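# Move the T-shirt hanger onto the other rack's rail

## Task

Take the hanger that carries the T-shirt and hang it on the rail of the other clothes rack, with its hook resting on the red tape and the hanger set about perpendicular to the rail. At the end the T-shirt should sit roughly centred on the hanger, and any other hanger already on that rail must still be hanging there. Neither rack is anchored: both must finish upright and close to their current positions. If a rack topples or is left tilted, the task fails.

## Robot and tools

Robot. A LinearBot: an omnidirectional wheeled base with a column about 1.7 m high. A carriage rides the column (lift_m, 0 to 1 m) and holds two six-joint arms, left and right, each ending in a five-finger hand. Arm bases sit near 0.57 m + lift_m above the floor, and carriage parts hang roughly 0.15 m lower. A hand point can reach 0.78 m from its shoulder but only about 0.4 m below the arm base; straight fingers extend a further 0.07 m. Parked arm: joints 1..6 = 0, 0.05, 0.05, 1.45, 0, 0; with both parked the robot is about 0.85 m wide and 0.65 m long. Cameras: carriage_camera (on the carriage, facing forward, tilted about 20 degrees down), left_wrist_camera and right_wrist_camera (on the little-finger side of each wrist, aimed at the hand point).

Frames. Base frame, in metres: origin on the floor below the base centre, x forward, y left, z up. The left_hand and right_hand readings are hand-point positions in this frame (the hand point is 0.045 m in front of the palm; they often read higher than the true hand, especially at long reach or under load). base_odometry uses the base frame as it was at scene start; it counts wheel rotation only, so slip looks like travel; heading in rad, left positive, -3.142 to 3.142.

move. One action per call. "base" holds exactly one key, each a relative offset from where the base last measured itself: translate_m (forward +, -2 to 2 m), strafe_m (left +, -2 to 2 m), or rotate_rad (counter-clockwise +, -6.3 to 6.3). "joints" is a single dictionary for the whole robot, keyed by joint name, with absolute targets: lift_m (m, 0 to 1); for each side <side>_joint1_rad (-2.617 to 3.054, yaw about vertical, 0 forward, + left), joint2 (0 to 3.141, shoulder: 0 upper arm back and level, 1.57 vertical, 3.14 forward), joint3 (0 to 3.141, elbow: 0 folded, 3.14 straight), joint4 (-1.57 to 1.57, wrist pitch, + lifts fingertips), joint5 (-1.57 to 1.57, wrist yaw, + swings fingertips right), joint6 (-2.094 to 2.094, roll about the finger direction, + clockwise seen from the forearm). With joints 5 and 6 at 0 a level palm faces down. Hand keys per side, each -1 to 1, absolute: _hand_little, _ring, _middle, _index, _thumb_bend (+1 straight, -1 curled), _thumb_turn (+1 beside the palm, -1 opposite the fingers). Two settings: _hand_force_limit (-1 to 1, stop force from ~0 to 10 N, 15 N for thumb motors; starts at 0) and _hand_speed (-0.96 to 1; starts at -0.8; -0.94 or lower gives gentle grips). "speeds" caps top speed for this action only: translate_m/strafe_m 0.02 to 0.5 m/s, rotate_rad 0.05 to 1.57 rad/s, lift_m 0.08 to 0.27 m/s. "min_time_s" (0.1 to 8 s) is the shortest time any arm motion may take; 2 or more gives straighter hand paths, while too short makes the arm lunge and overshoot. "cameras" lists camera names or ["all"]; "blocking" false returns in about half a second while motion continues. A later move overrides only the joints (and base) it names. Unknown keys make a call invalid; out-of-range values get it refused, and then the remaining robot calls in that reply are skipped. Each action is capped at 15 s; a move ending at 14 s reads time_out.

Other tools. wait(seconds 0 to 10, cameras) lets time pass with no new command. stop(cameras) brakes all running motions; they read stopped and may keep pressing. zoom_image(camera, region [x0,y0,x1,y1] pixels, at most 504 by 504) enlarges part of that camera's newest image (672x504). show_instructions shows the reference pages. finished_scene ends the scene for good; the hanger must stay in place unaided.

Results. The "move" line reads done or the worst status. base_status/joint_status words: done, moving, off_target (rested short and may still push), contact_stop and time_out (unrequested stops; old target dropped, and later calls in that reply are not run), not_followed (an arm command withheld, e.g. arms nearly touching), stopped, limit_stop_at_motor_heat. on_its_own shows uncommanded behaviour. <side>_hand_stopped_by gives six words for little, ring, middle, index, thumb_bend, thumb_turn: moving, target, force, stalled, fault. <side>_<motor>_load_n are fingertip loads in N (positive pushing open); a lost grip shows as loads near 0. motor_effort is percent of maximum, peak in brackets; a lift effort that keeps falling as the carriage descends means a hand or load is resting on something. Joint torques are in N m and wrap at ±28 for joints 1 to 3. A MOTOR HOT line warns of heat; at 100 °C the arm goes limp for 30 to 60 s, then resend its targets.

Gripping. A finger motor starts only when its target changes by 0.002 or more, stops at its target or at the force limit, then locks. To grip harder, raise force_limit and send a more-closed target; to release, send a more-open one. Thumb turned to -1 lets the hand wrap objects about 0.035 to 0.065 m thick, or a handle down to 0.025 m.

Cautions. Racks are loose and light: approach slowly, avoid bumping or dragging them, and never leave one tipped. Do not drop the hanger or let go while it swings. Keep the two arms from striking or squeezing each other. Do not leave arms stretched out while thinking or driving (heat); park them. Tipping risk rises with a high carriage, stretched or loaded arms, pulling on held things, and sudden stops. The base does not notice arm collisions; after a contact_stop, back off about 0.2 m. A thin joint1 swing outward of 0.5 rad or more with joint2 below 0.8 can hit the column.

Each tool is called after "Emit:" as a command line: name --argument value for each argument, lists and objects as JSON in quotes; but a table of rows of numbers goes row by row, as --pt "numbers of a row", without its own name.

Reference images:

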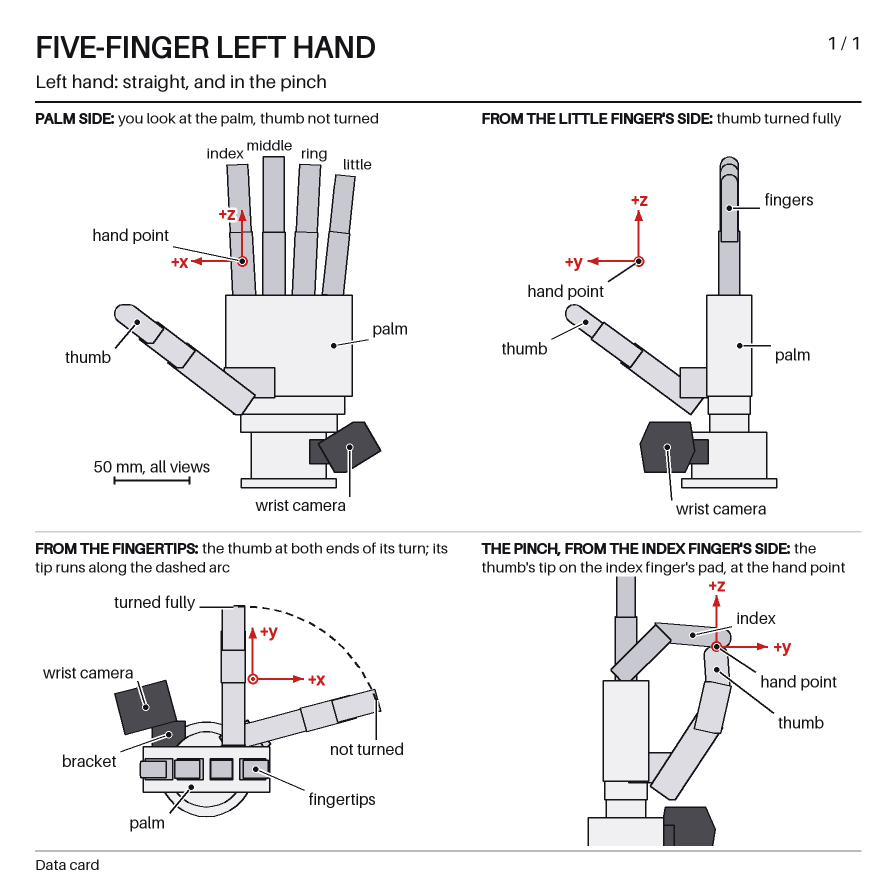

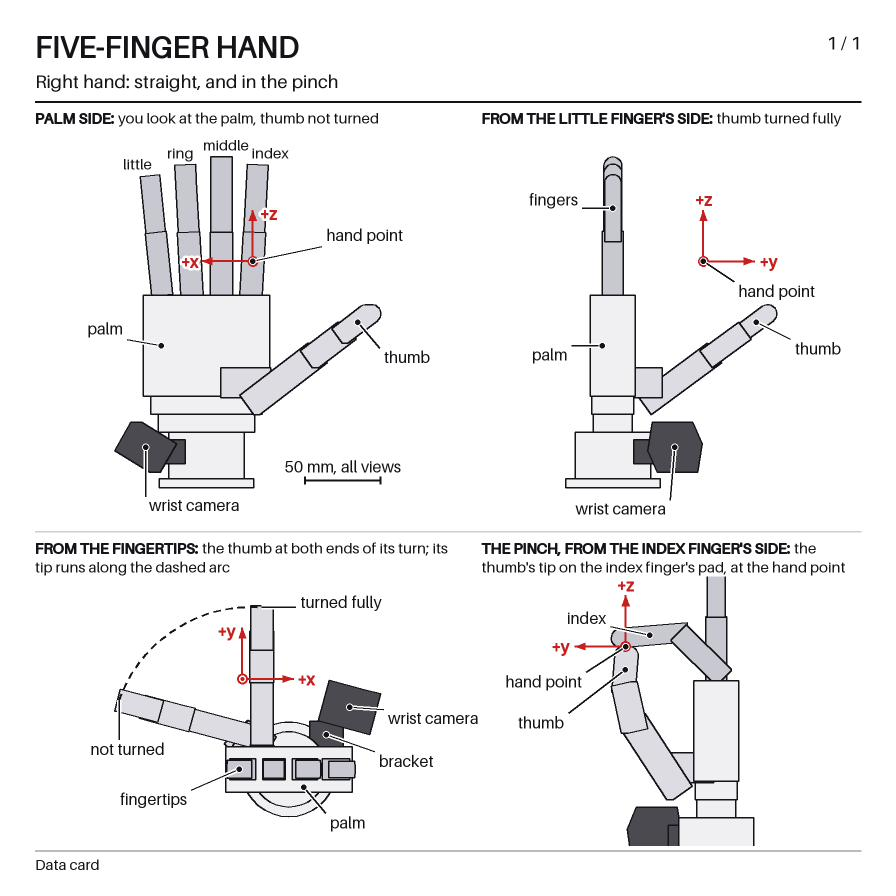

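## Session

Emit:
move

Scene clock: 0.00 s.
Joint torques (N m): no reading
base_odometry: x=+0.000 y=+0.000 heading=+0.000
base_status: not commanded
joint_positions: lift_m=+0.300 left_joint1_rad=-0.003 left_joint2_rad=+0.059 left_joint3_rad=+0.060 left_joint4_rad=+1.444 left_joint5_rad=-0.013 left_joint6_rad=-0.047 right_joint1_rad=+0.006 right_joint2_rad=+0.055 right_joint3_rad=+0.047 right_joint4_rad=+1.444 right_joint5_rad=+0.040 right_joint6_rad=+0.013 left_hand_little=+1.000 left_hand_ring=+1.000 left_hand_middle=+1.000 left_hand_index=+1.000 left_hand_thumb_turn=+1.000 left_hand_thumb_bend=+1.000 left_hand_force_limit=+0.000 left_hand_speed=-0.800 right_hand_little=+1.000 right_hand_ring=+1.000 right_hand_middle=+1.000 right_hand_index=+1.000 right_hand_thumb_turn=+1.000 right_hand_thumb_bend=+1.000 right_hand_force_limit=+0.000 right_hand_speed=-0.800
joint_status: not commanded
left_hand_stopped_by: target,target,target,target,target,target
right_hand_stopped_by: target,target,target,target,target,target
left_little_load_n: 0.0
left_ring_load_n: 0.0
left_middle_load_n: 0.0
left_index_load_n: 0.0
left_thumb_bend_load_n: 0.0
left_thumb_turn_load_n: 0.0
right_little_load_n: 0.0
right_ring_load_n: 0.0
right_middle_load_n: 0.0
right_index_load_n: 0.5
right_thumb_bend_load_n: 0.0
right_thumb_turn_load_n: 0.0
motor_effort: lift_m=+20 drive_wheels=-1
left_hand: x=+0.3106 y=+0.2815 z=+1.3275 quat_wxyz=(+0.688, -0.050, +0.039, -0.723) (m; base frame)
right_hand: x=+0.3144 y=-0.2886 z=+1.3240 quat_wxyz=(+0.711, -0.033, +0.062, -0.700) (m; base frame)
pictures: carriage_camera, left_wrist_camera, right_wrist_camera

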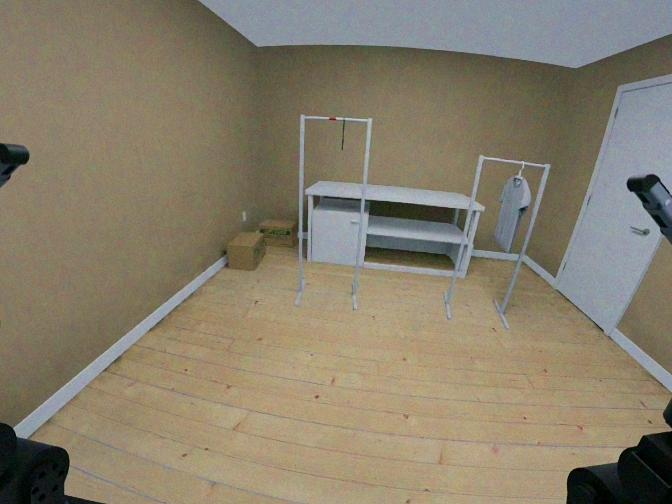

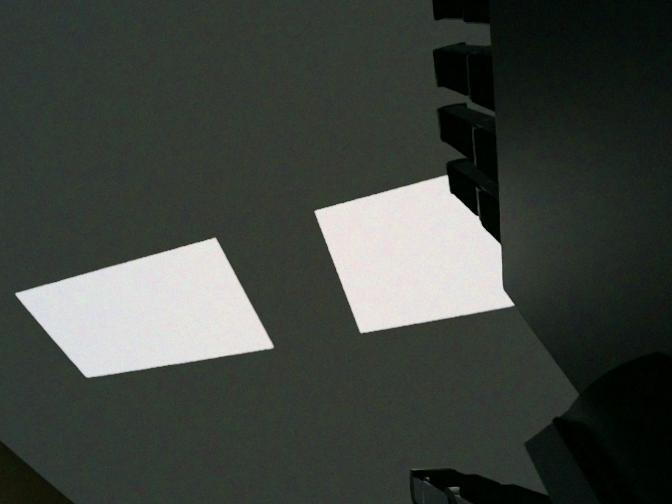

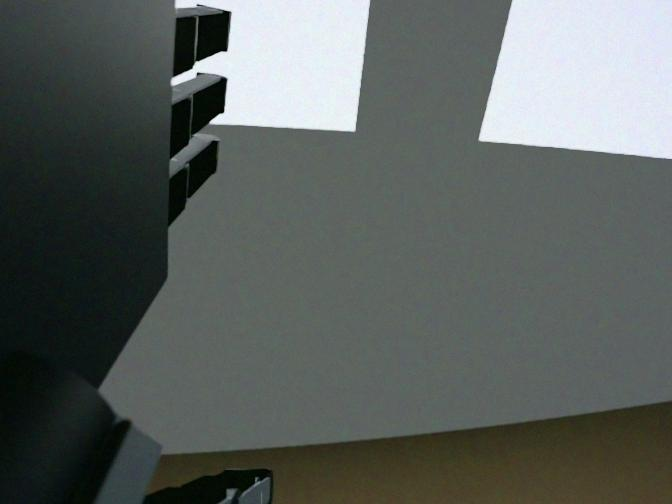

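Emit:
zoom_image --camera "carriage_camera" --region '[280, 90, 400, 180]'

Emit:
zoom_image --camera "carriage_camera" --region '[440, 130, 580, 340]'

Emit:
zoom_image --camera "carriage_camera" --region '[280, 90, 480, 330]'

Scaled by 4.200 from the camera's 672x504 image, which has a finer 960x720 frame.

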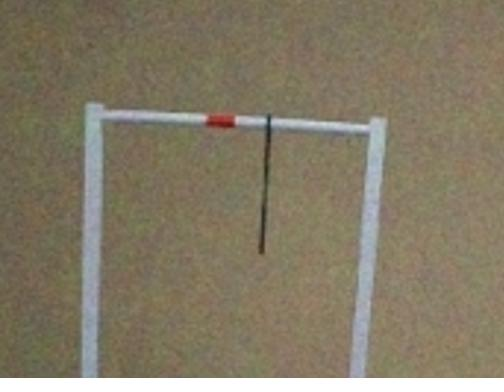

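Scaled by 2.400 from the camera's 672x504 image, which has a finer 960x720 frame.

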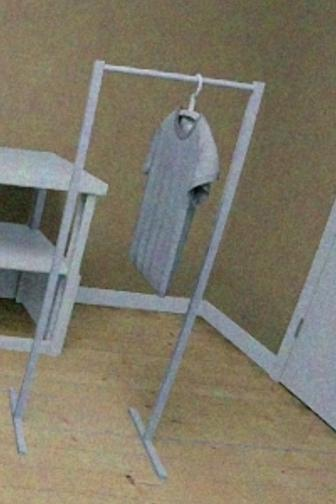

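Scaled by 2.100 from the camera's 672x504 image, which has a finer 960x720 frame.

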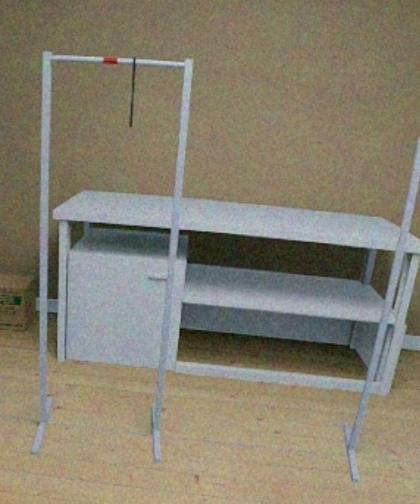

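Emit:
move --base '{"rotate_rad": -0.26}' --speeds '{"rotate_rad": 0.5}'

Emit:
move --base '{"strafe_m": -0.79}' --speeds '{"strafe_m": 0.3}'

Emit:
move --base '{"translate_m": 0.95}' --speeds '{"translate_m": 0.3}' --cameras '["carriage_camera"]'

Scene clock: 70.00 s.
Joint torques (N m): left_arm=[-0.25 4.29 5.61 -0.02 0.02 0.14] | right_arm=[0.13 3.45 4.89 0.27 -0.06 0.02]
move: done
base_odometry: x=+0.000 y=+0.000 heading=-0.260
base_status: done
joint_positions: lift_m=+0.300 left_joint1_rad=-0.003 left_joint2_rad=+0.059 left_joint3_rad=+0.060 left_joint4_rad=+1.443 left_joint5_rad=-0.013 left_joint6_rad=-0.047 right_joint1_rad=+0.006 right_joint2_rad=+0.055 right_joint3_rad=+0.047 right_joint4_rad=+1.444 right_joint5_rad=+0.040 right_joint6_rad=+0.013 left_hand_little=+1.000 left_hand_ring=+1.000 left_hand_middle=+1.000 left_hand_index=+1.000 left_hand_thumb_turn=+1.000 left_hand_thumb_bend=+1.000 left_hand_force_limit=+0.000 left_hand_speed=-0.800 right_hand_little=+1.000 right_hand_ring=+1.000 right_hand_middle=+1.000 right_hand_index=+1.000 right_hand_thumb_turn=+1.000 right_hand_thumb_bend=+1.000 right_hand_force_limit=+0.000 right_hand_speed=-0.800
joint_status: not commanded
left_hand_stopped_by: target,target,target,target,target,target
right_hand_stopped_by: target,target,target,target,target,target
left_little_load_n: 0.0
left_ring_load_n: 0.0
left_middle_load_n: 0.0
left_index_load_n: 0.0
left_thumb_bend_load_n: 0.0
left_thumb_turn_load_n: 0.0
right_little_load_n: 0.0
right_ring_load_n: 0.0
right_middle_load_n: 0.5
right_index_load_n: 0.0
right_thumb_bend_load_n: 0.0
right_thumb_turn_load_n: 0.0
motor_effort: lift_m=+21(22) drive_wheels=+7(11)
left_hand: x=+0.3107 y=+0.2815 z=+1.3275 quat_wxyz=(+0.688, -0.050, +0.039, -0.723) (m; base frame)
right_hand: x=+0.3144 y=-0.2886 z=+1.3240 quat_wxyz=(+0.711, -0.033, +0.062, -0.700) (m; base frame)
pictures: none

Scene clock: 74.23 s.
Joint torques (N m): left_arm=[0.12 4.23 5.75 -0.1 0.02 0.1] | right_arm=[-0.13 3.48 5.04 0.2 -0.05 0.01]
move: done
base_odometry: x=-0.204 y=-0.763 heading=-0.260
base_status: done
joint_positions: lift_m=+0.300 left_joint1_rad=-0.003 left_joint2_rad=+0.059 left_joint3_rad=+0.060 left_joint4_rad=+1.443 left_joint5_rad=-0.013 left_joint6_rad=-0.047 right_joint1_rad=+0.006 right_joint2_rad=+0.055 right_joint3_rad=+0.047 right_joint4_rad=+1.444 right_joint5_rad=+0.040 right_joint6_rad=+0.013 left_hand_little=+1.000 left_hand_ring=+1.000 left_hand_middle=+1.000 left_hand_index=+1.000 left_hand_thumb_turn=+1.000 left_hand_thumb_bend=+1.000 left_hand_force_limit=+0.000 left_hand_speed=-0.800 right_hand_little=+1.000 right_hand_ring=+1.000 right_hand_middle=+1.000 right_hand_index=+1.000 right_hand_thumb_turn=+1.000 right_hand_thumb_bend=+1.000 right_hand_force_limit=+0.000 right_hand_speed=-0.800
joint_status: not commanded
left_hand_stopped_by: target,target,target,target,target,target
right_hand_stopped_by: target,target,target,target,target,target
left_little_load_n: -0.5
left_ring_load_n: 0.0
left_middle_load_n: 0.0
left_index_load_n: 0.0
left_thumb_bend_load_n: 0.0
left_thumb_turn_load_n: 0.0
right_little_load_n: 0.5
right_ring_load_n: -0.5
right_middle_load_n: 0.0
right_index_load_n: 0.0
right_thumb_bend_load_n: 0.0
right_thumb_turn_load_n: 0.0
motor_effort: lift_m=+20(22) drive_wheels=-7(15)
left_hand: x=+0.3107 y=+0.2815 z=+1.3275 quat_wxyz=(+0.688, -0.050, +0.039, -0.723) (m; base frame)
right_hand: x=+0.3144 y=-0.2885 z=+1.3240 quat_wxyz=(+0.711, -0.033, +0.062, -0.700) (m; base frame)
pictures: none

Scene clock: 79.00 s.
Joint torques (N m): left_arm=[-0.25 4.03 5.16 -0.07 0 0.12] | right_arm=[0.06 3.47 4.79 0.23 -0.03 0.01]
move: done
base_odometry: x=+0.714 y=-1.008 heading=-0.261
base_status: done
joint_positions: lift_m=+0.300 left_joint1_rad=-0.003 left_joint2_rad=+0.059 left_joint3_rad=+0.060 left_joint4_rad=+1.443 left_joint5_rad=-0.013 left_joint6_rad=-0.047 right_joint1_rad=+0.006 right_joint2_rad=+0.055 right_joint3_rad=+0.047 right_joint4_rad=+1.444 right_joint5_rad=+0.040 right_joint6_rad=+0.013 left_hand_little=+1.000 left_hand_ring=+1.000 left_hand_middle=+1.000 left_hand_index=+1.000 left_hand_thumb_turn=+1.000 left_hand_thumb_bend=+1.000 left_hand_force_limit=+0.000 left_hand_speed=-0.800 right_hand_little=+1.000 right_hand_ring=+1.000 right_hand_middle=+1.000 right_hand_index=+1.000 right_hand_thumb_turn=+1.000 right_hand_thumb_bend=+1.000 right_hand_force_limit=+0.000 right_hand_speed=-0.800
joint_status: not commanded
left_hand_stopped_by: target,target,target,target,target,target
right_hand_stopped_by: target,target,target,target,target,target
left_little_load_n: 0.0
left_ring_load_n: 0.0
left_middle_load_n: 0.0
left_index_load_n: 0.0
left_thumb_bend_load_n: 0.0
left_thumb_turn_load_n: 0.0
right_little_load_n: 0.0
right_ring_load_n: 0.0
right_middle_load_n: 0.0
right_index_load_n: 0.0
right_thumb_bend_load_n: 0.0
right_thumb_turn_load_n: 0.0
motor_effort: lift_m=+20(21) drive_wheels=-6(10)
left_hand: x=+0.3109 y=+0.2815 z=+1.3274 quat_wxyz=(+0.688, -0.051, +0.039, -0.723) (m; base frame)
right_hand: x=+0.3142 y=-0.2885 z=+1.3240 quat_wxyz=(+0.711, -0.033, +0.062, -0.700) (m; base frame)
pictures: carriage_camera

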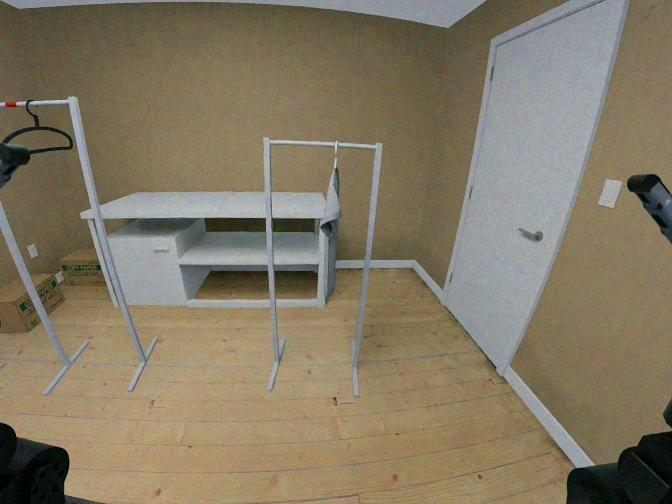

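Emit:
zoom_image --camera "carriage_camera" --region '[260, 130, 400, 310]'

Emit:
zoom_image --camera "carriage_camera" --region '[0, 80, 100, 170]'

Emit:
zoom_image --camera "carriage_camera" --region '[300, 130, 380, 210]'

Scaled by 2.800 from the camera's 672x504 image, which has a finer 960x720 frame.

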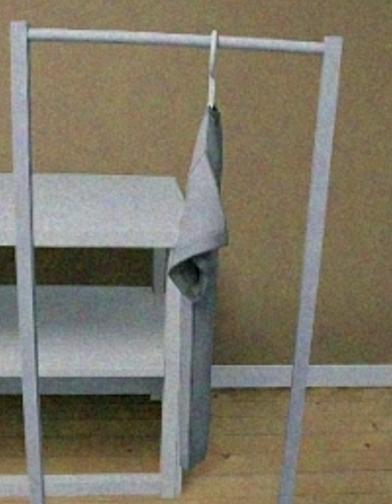

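Scaled by 5.040 from the camera's 672x504 image, which has a finer 960x720 frame.

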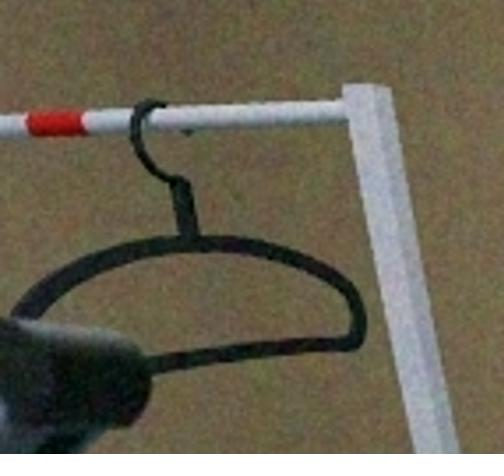

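Scaled by 6.300 from the camera's 672x504 image, which has a finer 960x720 frame.

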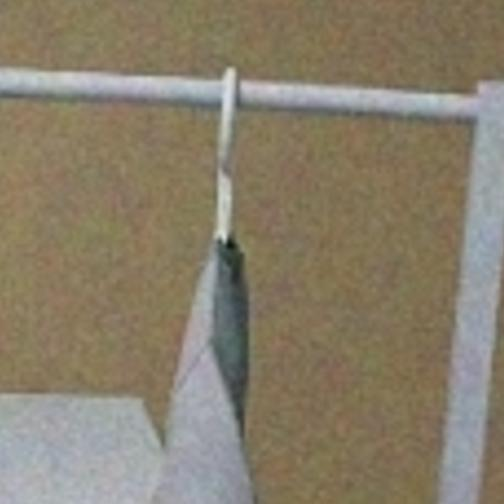

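Emit:
move --joints '{"lift_m": 0.5, "left_joint1_rad": -0.3, "left_joint2_rad": 1.2, "left_joint3_rad": 1.3, "left_joint4_rad": 0.0, "left_joint6_rad": -1.57, "left_hand_thumb_turn": -1.0}' --min_time_s 3 --cameras '["all"]'

Scene clock: 142.63 s.
Joint torques (N m): left_arm=[-0.73 -2.25 10.04 1.9 0.07 -0.02] | right_arm=[0.13 3.59 4.83 0.21 -0.04 0]
move: done
base_odometry: x=+0.714 y=-1.008 heading=-0.261
base_status: not commanded
joint_positions: lift_m=+0.500 left_joint1_rad=-0.295 left_joint2_rad=+1.188 left_joint3_rad=+1.268 left_joint4_rad=+0.014 left_joint5_rad=-0.013 left_joint6_rad=-1.556 right_joint1_rad=+0.006 right_joint2_rad=+0.055 right_joint3_rad=+0.047 right_joint4_rad=+1.444 right_joint5_rad=+0.040 right_joint6_rad=+0.013 left_hand_little=+1.000 left_hand_ring=+1.000 left_hand_middle=+1.000 left_hand_index=+1.000 left_hand_thumb_turn=-1.000 left_hand_thumb_bend=+1.000 left_hand_force_limit=+0.000 left_hand_speed=-0.800 right_hand_little=+1.000 right_hand_ring=+1.000 right_hand_middle=+1.000 right_hand_index=+1.000 right_hand_thumb_turn=+1.000 right_hand_thumb_bend=+1.000 right_hand_force_limit=+0.000 right_hand_speed=-0.800
joint_status: all done
left_hand_stopped_by: target,target,target,target,target,target
right_hand_stopped_by: target,target,target,target,target,target
left_little_load_n: 0.0
left_ring_load_n: 0.0
left_middle_load_n: 0.0
left_index_load_n: 0.0
left_thumb_bend_load_n: 0.0
left_thumb_turn_load_n: -0.5
right_little_load_n: 0.0
right_ring_load_n: 0.0
right_middle_load_n: 0.0
right_index_load_n: 0.0
right_thumb_bend_load_n: 0.0
right_thumb_turn_load_n: 0.0
motor_effort: lift_m=+23(28) drive_wheels=+2(7)
left_hand: x=+0.6075 y=+0.1335 z=+1.5721 quat_wxyz=(-0.099, -0.665, +0.099, -0.733) (m; base frame)
right_hand: x=+0.3142 y=-0.2885 z=+1.5237 quat_wxyz=(+0.711, -0.033, +0.062, -0.700) (m; base frame)
pictures: carriage_camera, left_wrist_camera, right_wrist_camera
camera_calibration:
carriage_camera: T_world_to_cam=[[0.0146609, -0.998587, 0.0510711, -0.0812689], [-0.375954, -0.0528339, -0.925131, 1.43894], [0.926522, -0.00563707, -0.376197, 0.428768], [0, 0, 0, 1]] pos_world=[0.144903, -0.00271238, 1.49666]
left_wrist_camera: T_world_to_cam=[[0.235285, 0.939635, 0.248449, -0.660851], [-0.594307, -0.0631765, 0.801753, -0.888621], [0.769051, -0.336295, 0.543568, -1.15815], [0, 0, 0, 1]] pos_world=[0.518048, 0.17534, 1.50617]
right_wrist_camera: T_world_to_cam=[[0.970382, -0.198293, -0.137979, -0.143175], [0.105947, 0.862636, -0.494605, 0.971664], [0.217102, 0.465338, 0.858095, -1.1255], [0, 0, 0, 1]] pos_world=[0.280339, -0.342844, 1.42662]

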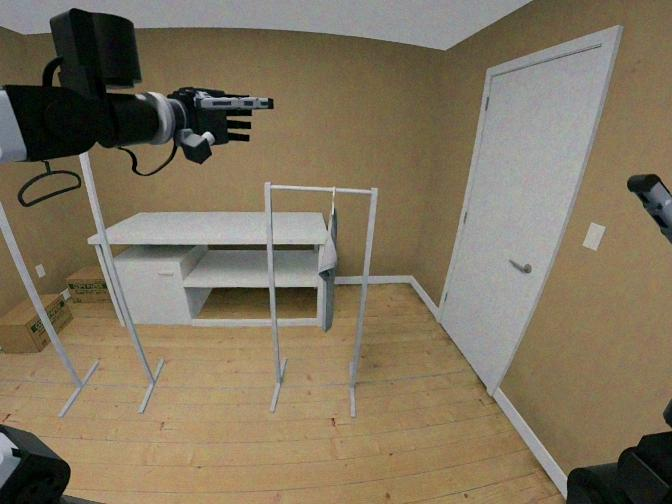

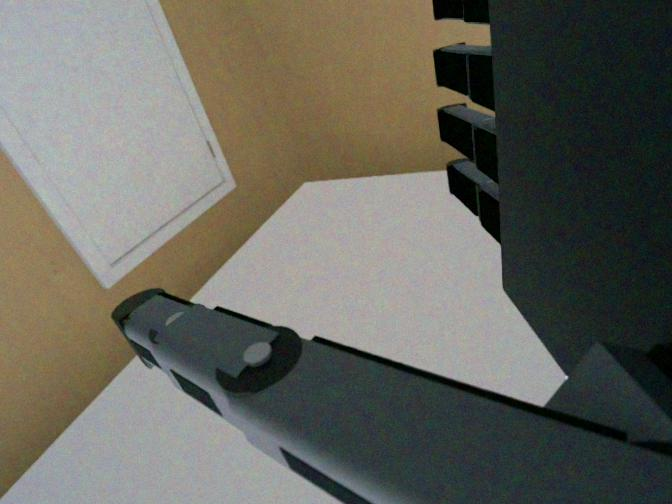

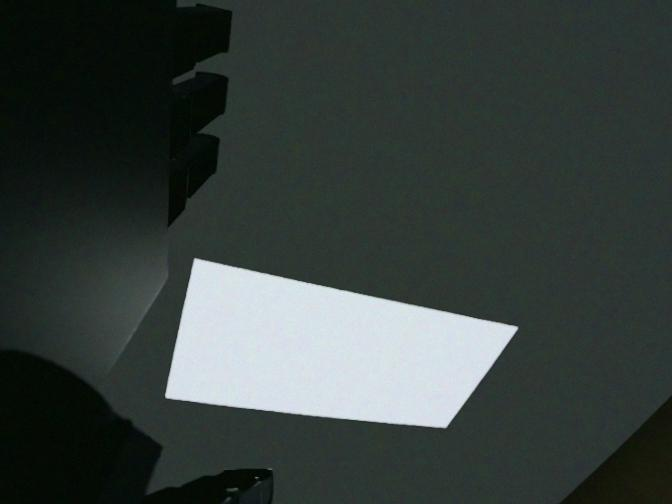

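Emit:
move --joints '{"left_joint1_rad": -0.5, "left_joint2_rad": 1.9, "left_joint3_rad": 1.5, "left_joint4_rad": 0.4}' --min_time_s 2 --cameras '["left_wrist_camera"]'

Emit:
move --joints '{"left_joint1_rad": -0.5, "left_joint2_rad": 1.9, "left_joint3_rad": 2.0, "left_joint4_rad": -0.1}' --min_time_s 2

Emit:
move --joints '{"left_joint1_rad": -0.5, "left_joint2_rad": 1.4, "left_joint3_rad": 1.5, "left_joint4_rad": -0.1}' --min_time_s 2

Scene clock: 160.53 s.
Joint torques (N m): left_arm=[-0.55 -8.03 10.65 2.16 0.04 -0.02] | right_arm=[0.12 3.43 4.88 0.24 -0.04 0.02]
move: done
base_odometry: x=+0.714 y=-1.008 heading=-0.261
base_status: not commanded
joint_positions: lift_m=+0.500 left_joint1_rad=-0.495 left_joint2_rad=+1.878 left_joint3_rad=+1.468 left_joint4_rad=+0.391 left_joint5_rad=-0.013 left_joint6_rad=-1.556 right_joint1_rad=+0.006 right_joint2_rad=+0.055 right_joint3_rad=+0.047 right_joint4_rad=+1.444 right_joint5_rad=+0.040 right_joint6_rad=+0.013 left_hand_little=+1.000 left_hand_ring=+1.000 left_hand_middle=+1.000 left_hand_index=+1.000 left_hand_thumb_turn=-1.000 left_hand_thumb_bend=+1.000 left_hand_force_limit=+0.000 left_hand_speed=-0.800 right_hand_little=+1.000 right_hand_ring=+1.000 right_hand_middle=+1.000 right_hand_index=+1.000 right_hand_thumb_turn=+1.000 right_hand_thumb_bend=+1.000 right_hand_force_limit=+0.000 right_hand_speed=-0.800
joint_status: all done
left_hand_stopped_by: target,target,target,target,target,target
right_hand_stopped_by: target,target,target,target,target,target
left_little_load_n: 0.0
left_ring_load_n: 0.0
left_middle_load_n: 0.0
left_index_load_n: 0.0
left_thumb_bend_load_n: 0.0
left_thumb_turn_load_n: 0.0
right_little_load_n: 0.0
right_ring_load_n: 0.0
right_middle_load_n: 0.0
right_index_load_n: 0.0
right_thumb_bend_load_n: 0.0
right_thumb_turn_load_n: 0.0
motor_effort: lift_m=+22(24) drive_wheels=+2(4)
left_hand: x=+0.7332 y=-0.0320 z=+1.4263 quat_wxyz=(-0.162, -0.692, +0.176, -0.681) (m; base frame)
right_hand: x=+0.3142 y=-0.2885 z=+1.5237 quat_wxyz=(+0.711, -0.033, +0.062, -0.700) (m; base frame)
pictures: left_wrist_camera
camera_calibration:
left_wrist_camera: T_world_to_cam=[[0.442641, 0.860482, 0.252269, -0.658745], [-0.511835, 0.0114573, 0.859007, -0.84722], [0.73627, -0.509352, 0.445496, -1.07294], [0, 0, 0, 1]] pos_world=[0.647923, 0.030042, 1.37194]

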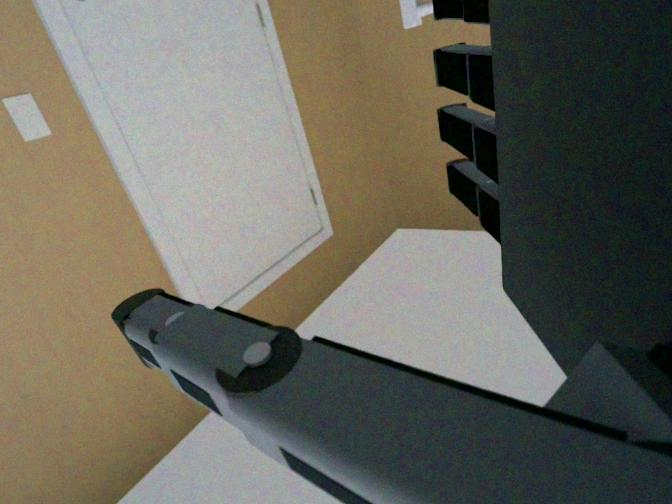

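Scene clock: 162.83 s.
Joint torques (N m): left_arm=[-0.72 -7.62 10.18 1.93 0.01 -0.03] | right_arm=[0.03 3.54 4.9 0.22 -0.02 -0.02]
move: done
base_odometry: x=+0.714 y=-1.008 heading=-0.261
base_status: not commanded
joint_positions: lift_m=+0.500 left_joint1_rad=-0.495 left_joint2_rad=+1.878 left_joint3_rad=+1.969 left_joint4_rad=-0.084 left_joint5_rad=-0.013 left_joint6_rad=-1.556 right_joint1_rad=+0.006 right_joint2_rad=+0.055 right_joint3_rad=+0.047 right_joint4_rad=+1.444 right_joint5_rad=+0.040 right_joint6_rad=+0.013 left_hand_little=+1.000 left_hand_ring=+1.000 left_hand_middle=+1.000 left_hand_index=+1.000 left_hand_thumb_turn=-1.000 left_hand_thumb_bend=+1.000 left_hand_force_limit=+0.000 left_hand_speed=-0.800 right_hand_little=+1.000 right_hand_ring=+1.000 right_hand_middle=+1.000 right_hand_index=+1.000 right_hand_thumb_turn=+1.000 right_hand_thumb_bend=+1.000 right_hand_force_limit=+0.000 right_hand_speed=-0.800
joint_status: all done
left_hand_stopped_by: target,target,target,target,target,target
right_hand_stopped_by: target,target,target,target,target,target
left_little_load_n: 0.0
left_ring_load_n: 0.0
left_middle_load_n: 0.0
left_index_load_n: 0.0
left_thumb_bend_load_n: 0.0
left_thumb_turn_load_n: -0.5
right_little_load_n: 0.0
right_ring_load_n: 0.0
right_middle_load_n: 0.0
right_index_load_n: 0.0
right_thumb_bend_load_n: 0.0
right_thumb_turn_load_n: 0.0
motor_effort: lift_m=+22(24) drive_wheels=+3(4)
left_hand: x=+0.7237 y=-0.0269 z=+1.5578 quat_wxyz=(-0.165, -0.683, +0.173, -0.690) (m; base frame)
right_hand: x=+0.3142 y=-0.2885 z=+1.5237 quat_wxyz=(+0.711, -0.033, +0.062, -0.700) (m; base frame)
pictures: none

Scene clock: 165.13 s.
Joint torques (N m): left_arm=[-0.66 -7.76 5.68 2.04 0.04 -0.02] | right_arm=[0.14 3.56 4.92 0.19 -0.04 -0.01]
move: done
base_odometry: x=+0.714 y=-1.008 heading=-0.261
base_status: not commanded
joint_positions: lift_m=+0.500 left_joint1_rad=-0.495 left_joint2_rad=+1.424 left_joint3_rad=+1.518 left_joint4_rad=-0.093 left_joint5_rad=-0.013 left_joint6_rad=-1.556 right_joint1_rad=+0.006 right_joint2_rad=+0.055 right_joint3_rad=+0.047 right_joint4_rad=+1.444 right_joint5_rad=+0.040 right_joint6_rad=+0.013 left_hand_little=+1.000 left_hand_ring=+1.000 left_hand_middle=+1.000 left_hand_index=+1.000 left_hand_thumb_turn=-1.000 left_hand_thumb_bend=+1.000 left_hand_force_limit=+0.000 left_hand_speed=-0.800 right_hand_little=+1.000 right_hand_ring=+1.000 right_hand_middle=+1.000 right_hand_index=+1.000 right_hand_thumb_turn=+1.000 right_hand_thumb_bend=+1.000 right_hand_force_limit=+0.000 right_hand_speed=-0.800
joint_status: all done
left_hand_stopped_by: target,target,target,target,target,target
right_hand_stopped_by: target,target,target,target,target,target
left_little_load_n: 0.5
left_ring_load_n: 0.0
left_middle_load_n: -0.5
left_index_load_n: 0.0
left_thumb_bend_load_n: 0.0
left_thumb_turn_load_n: -0.5
right_little_load_n: 0.0
right_ring_load_n: 0.0
right_middle_load_n: 0.0
right_index_load_n: 0.0
right_thumb_bend_load_n: 0.0
right_thumb_turn_load_n: 0.0
motor_effort: lift_m=+23(24) drive_wheels=+1(4)
left_hand: x=+0.6194 y=+0.0295 z=+1.5665 quat_wxyz=(-0.164, -0.685, +0.174, -0.688) (m; base frame)
right_hand: x=+0.3142 y=-0.2885 z=+1.5237 quat_wxyz=(+0.711, -0.033, +0.062, -0.700) (m; base frame)
pictures: none

Emit:
move --joints '{"lift_m": 0.3, "left_joint1_rad": -0.5, "left_joint2_rad": 1.68, "left_joint3_rad": 1.11, "left_joint4_rad": 0.58, "left_joint5_rad": 0.0, "left_hand_ring": -1, "left_hand_little": -1}' --min_time_s 2

Emit:
move --base '{"translate_m": 0.45}' --speeds '{"translate_m": 0.25}' --cameras '["carriage_camera", "left_wrist_camera"]'

Scene clock: 211.00 s.
Joint torques (N m): left_arm=[-0.59 -6.13 6 2.14 0.08 0] | right_arm=[0.14 3.45 4.88 0.21 -0.05 0]
move: done
base_odometry: x=+0.714 y=-1.008 heading=-0.261
base_status: not commanded
joint_positions: lift_m=+0.300 left_joint1_rad=-0.495 left_joint2_rad=+1.660 left_joint3_rad=+1.128 left_joint4_rad=+0.573 left_joint5_rad=-0.008 left_joint6_rad=-1.557 right_joint1_rad=+0.006 right_joint2_rad=+0.055 right_joint3_rad=+0.047 right_joint4_rad=+1.444 right_joint5_rad=+0.040 right_joint6_rad=+0.013 left_hand_little=-1.000 left_hand_ring=-1.000 left_hand_middle=+1.000 left_hand_index=+1.000 left_hand_thumb_turn=-1.000 left_hand_thumb_bend=+1.000 left_hand_force_limit=+0.000 left_hand_speed=-0.800 right_hand_little=+1.000 right_hand_ring=+1.000 right_hand_middle=+1.000 right_hand_index=+1.000 right_hand_thumb_turn=+1.000 right_hand_thumb_bend=+1.000 right_hand_force_limit=+0.000 right_hand_speed=-0.800
joint_status: all done
left_hand_stopped_by: target,target,target,target,target,target
right_hand_stopped_by: target,target,target,target,target,target
left_little_load_n: 0.0
left_ring_load_n: 0.0
left_middle_load_n: 0.0
left_index_load_n: 0.0
left_thumb_bend_load_n: 0.0
left_thumb_turn_load_n: 0.0
right_little_load_n: 0.5
right_ring_load_n: 0.0
right_middle_load_n: 0.0
right_index_load_n: 0.0
right_thumb_bend_load_n: 0.0
right_thumb_turn_load_n: 0.0
motor_effort: lift_m=+17(18) drive_wheels=+0(6)
left_hand: x=+0.6750 y=-0.0018 z=+1.2242 quat_wxyz=(-0.169, -0.671, +0.172, -0.701) (m; base frame)
right_hand: x=+0.3142 y=-0.2885 z=+1.3244 quat_wxyz=(+0.711, -0.033, +0.062, -0.700) (m; base frame)
pictures: none

Scene clock: 214.20 s.
Joint torques (N m): left_arm=[-0.49 -6.24 5.82 2.09 0.07 -0.07] | right_arm=[-0.01 3.47 4.92 0.2 -0.02 0.01]
move: done
base_odometry: x=+1.149 y=-1.125 heading=-0.261
base_status: done
joint_positions: lift_m=+0.300 left_joint1_rad=-0.498 left_joint2_rad=+1.661 left_joint3_rad=+1.128 left_joint4_rad=+0.576 left_joint5_rad=-0.006 left_joint6_rad=-1.557 right_joint1_rad=+0.006 right_joint2_rad=+0.055 right_joint3_rad=+0.047 right_joint4_rad=+1.445 right_joint5_rad=+0.040 right_joint6_rad=+0.013 left_hand_little=-1.000 left_hand_ring=-1.000 left_hand_middle=+1.000 left_hand_index=+1.000 left_hand_thumb_turn=-1.000 left_hand_thumb_bend=+1.000 left_hand_force_limit=+0.000 left_hand_speed=-0.800 right_hand_little=+1.000 right_hand_ring=+1.000 right_hand_middle=+1.000 right_hand_index=+1.000 right_hand_thumb_turn=+1.000 right_hand_thumb_bend=+1.000 right_hand_force_limit=+0.000 right_hand_speed=-0.800
joint_status: not commanded
left_hand_stopped_by: target,target,target,target,target,target
right_hand_stopped_by: target,target,target,target,target,target
left_little_load_n: 0.0
left_ring_load_n: 0.0
left_middle_load_n: 0.0
left_index_load_n: 0.5
left_thumb_bend_load_n: 0.0
left_thumb_turn_load_n: -0.5
right_little_load_n: 0.0
right_ring_load_n: 0.0
right_middle_load_n: 0.0
right_index_load_n: 0.0
right_thumb_bend_load_n: 0.0
right_thumb_turn_load_n: 0.0
motor_effort: lift_m=+16(18) drive_wheels=-6(10)
left_hand: x=+0.6741 y=-0.0031 z=+1.2247 quat_wxyz=(-0.171, -0.670, +0.173, -0.702) (m; base frame)
right_hand: x=+0.3141 y=-0.2885 z=+1.3245 quat_wxyz=(+0.711, -0.033, +0.062, -0.700) (m; base frame)
pictures: carriage_camera, left_wrist_camera
camera_calibration:
carriage_camera: T_world_to_cam=[[0.0146609, -0.998587, 0.0510711, -0.0710904], [-0.375954, -0.0528339, -0.925131, 1.25456], [0.926522, -0.00563707, -0.376197, 0.353792], [0, 0, 0, 1]] pos_world=[0.144903, -0.00271238, 1.29736]
left_wrist_camera: T_world_to_cam=[[0.437175, 0.863771, 0.250554, -0.600773], [-0.557375, 0.0415686, 0.82922, -0.637375], [0.705841, -0.502166, 0.499617, -0.970539], [0, 0, 0, 1]] pos_world=[0.592432, 0.058053, 1.16395]

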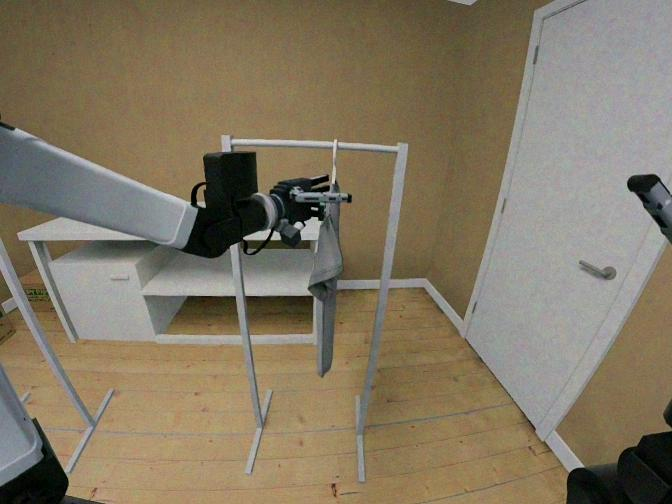

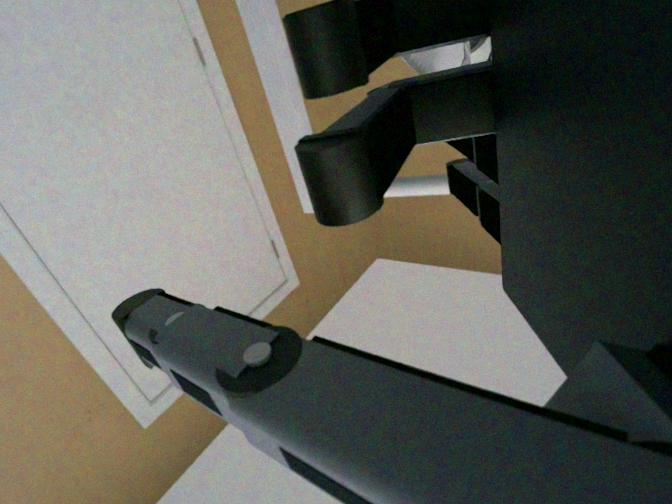

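Emit:
zoom_image --camera "carriage_camera" --region '[220, 120, 420, 270]'

Emit:
zoom_image --camera "left_wrist_camera" --region '[100, 0, 500, 350]'

Scaled by 2.520 from the camera's 672x504 image, which has a finer 960x720 frame.

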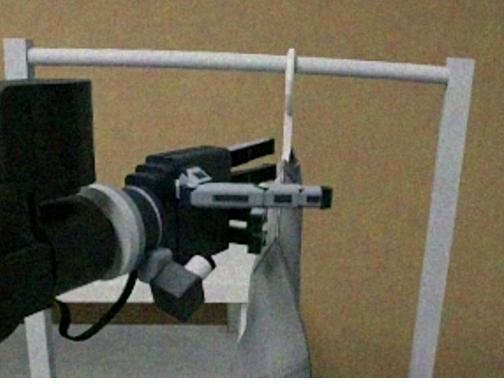

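Scaled by 1.260 from the camera's 672x504 image, which has a finer 960x720 frame.

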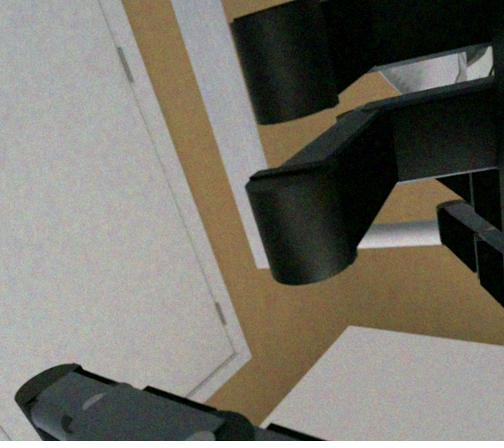

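Emit:
move --base '{"strafe_m": 0.03}' --speeds '{"strafe_m": 0.1}'

Emit:
move --joints '{"lift_m": 0.4}' --cameras '["carriage_camera"]'

Emit:
zoom_image --camera "carriage_camera" --region '[220, 140, 420, 290]'

Emit:
move --joints '{"lift_m": 0.29}' --cameras '["carriage_camera", "left_wrist_camera"]'

Emit:
zoom_image --camera "carriage_camera" --region '[220, 120, 420, 270]'

Scene clock: 250.00 s.
Joint torques (N m): left_arm=[-0.36 -6.38 5.96 2.1 0.08 -0.06] | right_arm=[0.02 3.55 4.79 0.19 -0.04 -0.01]
move: done
base_odometry: x=+1.157 y=-1.096 heading=-0.262
base_status: done
joint_positions: lift_m=+0.300 left_joint1_rad=-0.498 left_joint2_rad=+1.661 left_joint3_rad=+1.128 left_joint4_rad=+0.576 left_joint5_rad=-0.004 left_joint6_rad=-1.557 right_joint1_rad=+0.006 right_joint2_rad=+0.055 right_joint3_rad=+0.047 right_joint4_rad=+1.445 right_joint5_rad=+0.040 right_joint6_rad=+0.013 left_hand_little=-1.000 left_hand_ring=-1.000 left_hand_middle=+1.000 left_hand_index=+1.000 left_hand_thumb_turn=-1.000 left_hand_thumb_bend=+1.000 left_hand_force_limit=+0.000 left_hand_speed=-0.800 right_hand_little=+1.000 right_hand_ring=+1.000 right_hand_middle=+1.000 right_hand_index=+1.000 right_hand_thumb_turn=+1.000 right_hand_thumb_bend=+1.000 right_hand_force_limit=+0.000 right_hand_speed=-0.800
joint_status: not commanded
left_hand_stopped_by: target,target,target,target,target,target
right_hand_stopped_by: target,target,target,target,target,target
left_little_load_n: 0.0
left_ring_load_n: 0.0
left_middle_load_n: 0.0
left_index_load_n: 0.0
left_thumb_bend_load_n: -0.5
left_thumb_turn_load_n: 0.0
right_little_load_n: 0.0
right_ring_load_n: 0.0
right_middle_load_n: 0.0
right_index_load_n: 0.0
right_thumb_bend_load_n: 0.0
right_thumb_turn_load_n: 0.0
motor_effort: lift_m=+17(18) drive_wheels=+0(8)
left_hand: x=+0.6739 y=-0.0033 z=+1.2247 quat_wxyz=(-0.172, -0.670, +0.174, -0.702) (m; base frame)
right_hand: x=+0.3141 y=-0.2885 z=+1.3245 quat_wxyz=(+0.711, -0.033, +0.062, -0.700) (m; base frame)
pictures: none

Scene clock: 250.93 s.
Joint torques (N m): left_arm=[-0.4 -6.9 6.53 1.94 0.08 -0.08] | right_arm=[-0.01 3.51 4.89 0.23 -0.02 -0.03]
move: done
base_odometry: x=+1.157 y=-1.096 heading=-0.262
base_status: not commanded
joint_positions: lift_m=+0.400 left_joint1_rad=-0.498 left_joint2_rad=+1.669 left_joint3_rad=+1.121 left_joint4_rad=+0.589 left_joint5_rad=-0.004 left_joint6_rad=-1.557 right_joint1_rad=+0.006 right_joint2_rad=+0.055 right_joint3_rad=+0.047 right_joint4_rad=+1.445 right_joint5_rad=+0.040 right_joint6_rad=+0.013 left_hand_little=-1.000 left_hand_ring=-1.000 left_hand_middle=+1.000 left_hand_index=+1.000 left_hand_thumb_turn=-1.000 left_hand_thumb_bend=+1.000 left_hand_force_limit=+0.000 left_hand_speed=-0.800 right_hand_little=+1.000 right_hand_ring=+1.000 right_hand_middle=+1.000 right_hand_index=+1.000 right_hand_thumb_turn=+1.000 right_hand_thumb_bend=+1.000 right_hand_force_limit=+0.000 right_hand_speed=-0.800
joint_status: all done
left_hand_stopped_by: target,target,target,target,target,target
right_hand_stopped_by: target,target,target,target,target,target
left_little_load_n: 0.0
left_ring_load_n: 0.0
left_middle_load_n: 0.0
left_index_load_n: 0.0
left_thumb_bend_load_n: 0.0
left_thumb_turn_load_n: 0.0
right_little_load_n: 0.0
right_ring_load_n: 0.0
right_middle_load_n: 0.0
right_index_load_n: -0.5
right_thumb_bend_load_n: 0.0
right_thumb_turn_load_n: 0.0
motor_effort: lift_m=+23(28) drive_wheels=-1(2)
left_hand: x=+0.6747 y=-0.0040 z=+1.3193 quat_wxyz=(-0.171, -0.671, +0.174, -0.701) (m; base frame)
right_hand: x=+0.3141 y=-0.2885 z=+1.4238 quat_wxyz=(+0.711, -0.033, +0.062, -0.700) (m; base frame)
pictures: carriage_camera
camera_calibration:
carriage_camera: T_world_to_cam=[[0.0146609, -0.998587, 0.0510711, -0.0761618], [-0.375954, -0.0528339, -0.925131, 1.34643], [0.926522, -0.00563707, -0.376197, 0.391148], [0, 0, 0, 1]] pos_world=[0.144903, -0.00271238, 1.39666]

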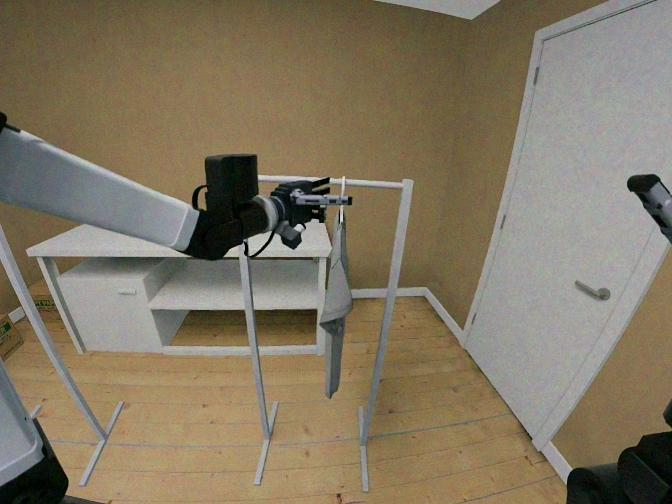

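Scaled by 2.520 from the camera's 672x504 image, which has a finer 960x720 frame.

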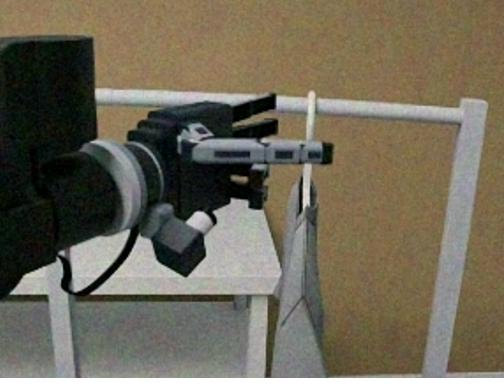

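Scene clock: 251.90 s.
Joint torques (N m): left_arm=[-0.35 -7.09 6.45 2.06 0.09 -0.02] | right_arm=[0.17 3.56 4.94 0.17 -0.02 0.01]
move: done
base_odometry: x=+1.157 y=-1.096 heading=-0.262
base_status: not commanded
joint_positions: lift_m=+0.290 left_joint1_rad=-0.498 left_joint2_rad=+1.669 left_joint3_rad=+1.121 left_joint4_rad=+0.579 left_joint5_rad=-0.004 left_joint6_rad=-1.557 right_joint1_rad=+0.006 right_joint2_rad=+0.055 right_joint3_rad=+0.047 right_joint4_rad=+1.445 right_joint5_rad=+0.040 right_joint6_rad=+0.013 left_hand_little=-1.000 left_hand_ring=-1.000 left_hand_middle=+1.000 left_hand_index=+1.000 left_hand_thumb_turn=-1.000 left_hand_thumb_bend=+1.000 left_hand_force_limit=+0.000 left_hand_speed=-0.800 right_hand_little=+1.000 right_hand_ring=+1.000 right_hand_middle=+1.000 right_hand_index=+1.000 right_hand_thumb_turn=+1.000 right_hand_thumb_bend=+1.000 right_hand_force_limit=+0.000 right_hand_speed=-0.800
joint_status: all done
left_hand_stopped_by: target,target,target,target,target,target
right_hand_stopped_by: target,target,target,target,target,target
left_little_load_n: 0.0
left_ring_load_n: 0.0
left_middle_load_n: 0.0
left_index_load_n: 0.0
left_thumb_bend_load_n: 0.0
left_thumb_turn_load_n: -0.5
right_little_load_n: 0.0
right_ring_load_n: 0.0
right_middle_load_n: 0.0
right_index_load_n: 0.0
right_thumb_bend_load_n: 0.0
right_thumb_turn_load_n: 0.0
motor_effort: lift_m=+17(19) drive_wheels=+2(2)
left_hand: x=+0.6750 y=-0.0042 z=+1.2074 quat_wxyz=(-0.171, -0.674, +0.175, -0.697) (m; base frame)
right_hand: x=+0.3141 y=-0.2885 z=+1.3145 quat_wxyz=(+0.711, -0.033, +0.062, -0.700) (m; base frame)
pictures: carriage_camera, left_wrist_camera
camera_calibration:
carriage_camera: T_world_to_cam=[[0.0146609, -0.998587, 0.0510711, -0.0705797], [-0.375954, -0.0528339, -0.925131, 1.24531], [0.926522, -0.00563707, -0.376197, 0.35003], [0, 0, 0, 1]] pos_world=[0.144903, -0.00271238, 1.28736]
left_wrist_camera: T_world_to_cam=[[0.441785, 0.861425, 0.250547, -0.598993], [-0.547642, 0.0377486, 0.835861, -0.636965], [0.710574, -0.506481, 0.488429, -0.952805], [0, 0, 0, 1]] pos_world=[0.592835, 0.0574544, 1.14787]

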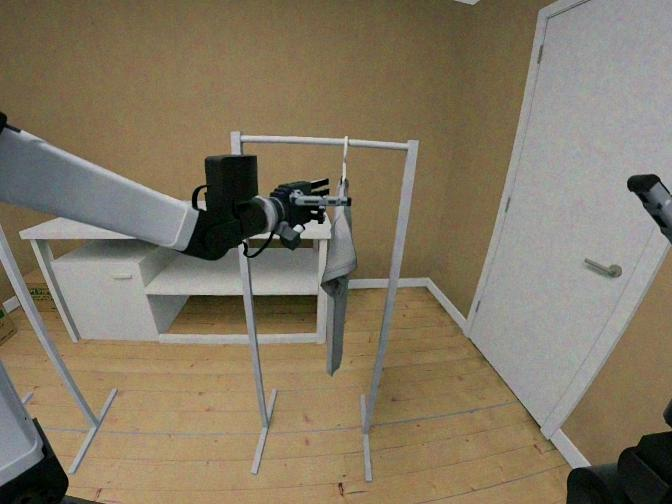

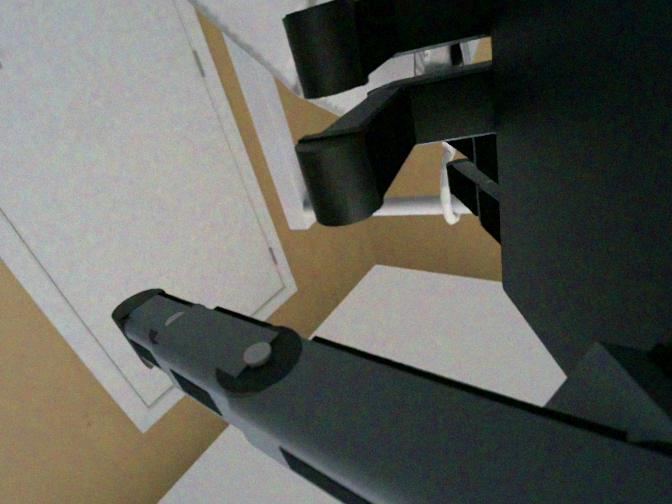

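Scaled by 2.520 from the camera's 672x504 image, which has a finer 960x720 frame.

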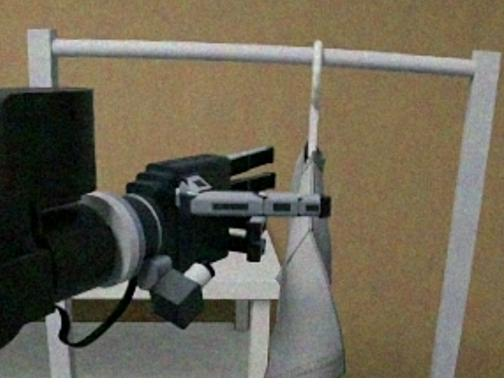

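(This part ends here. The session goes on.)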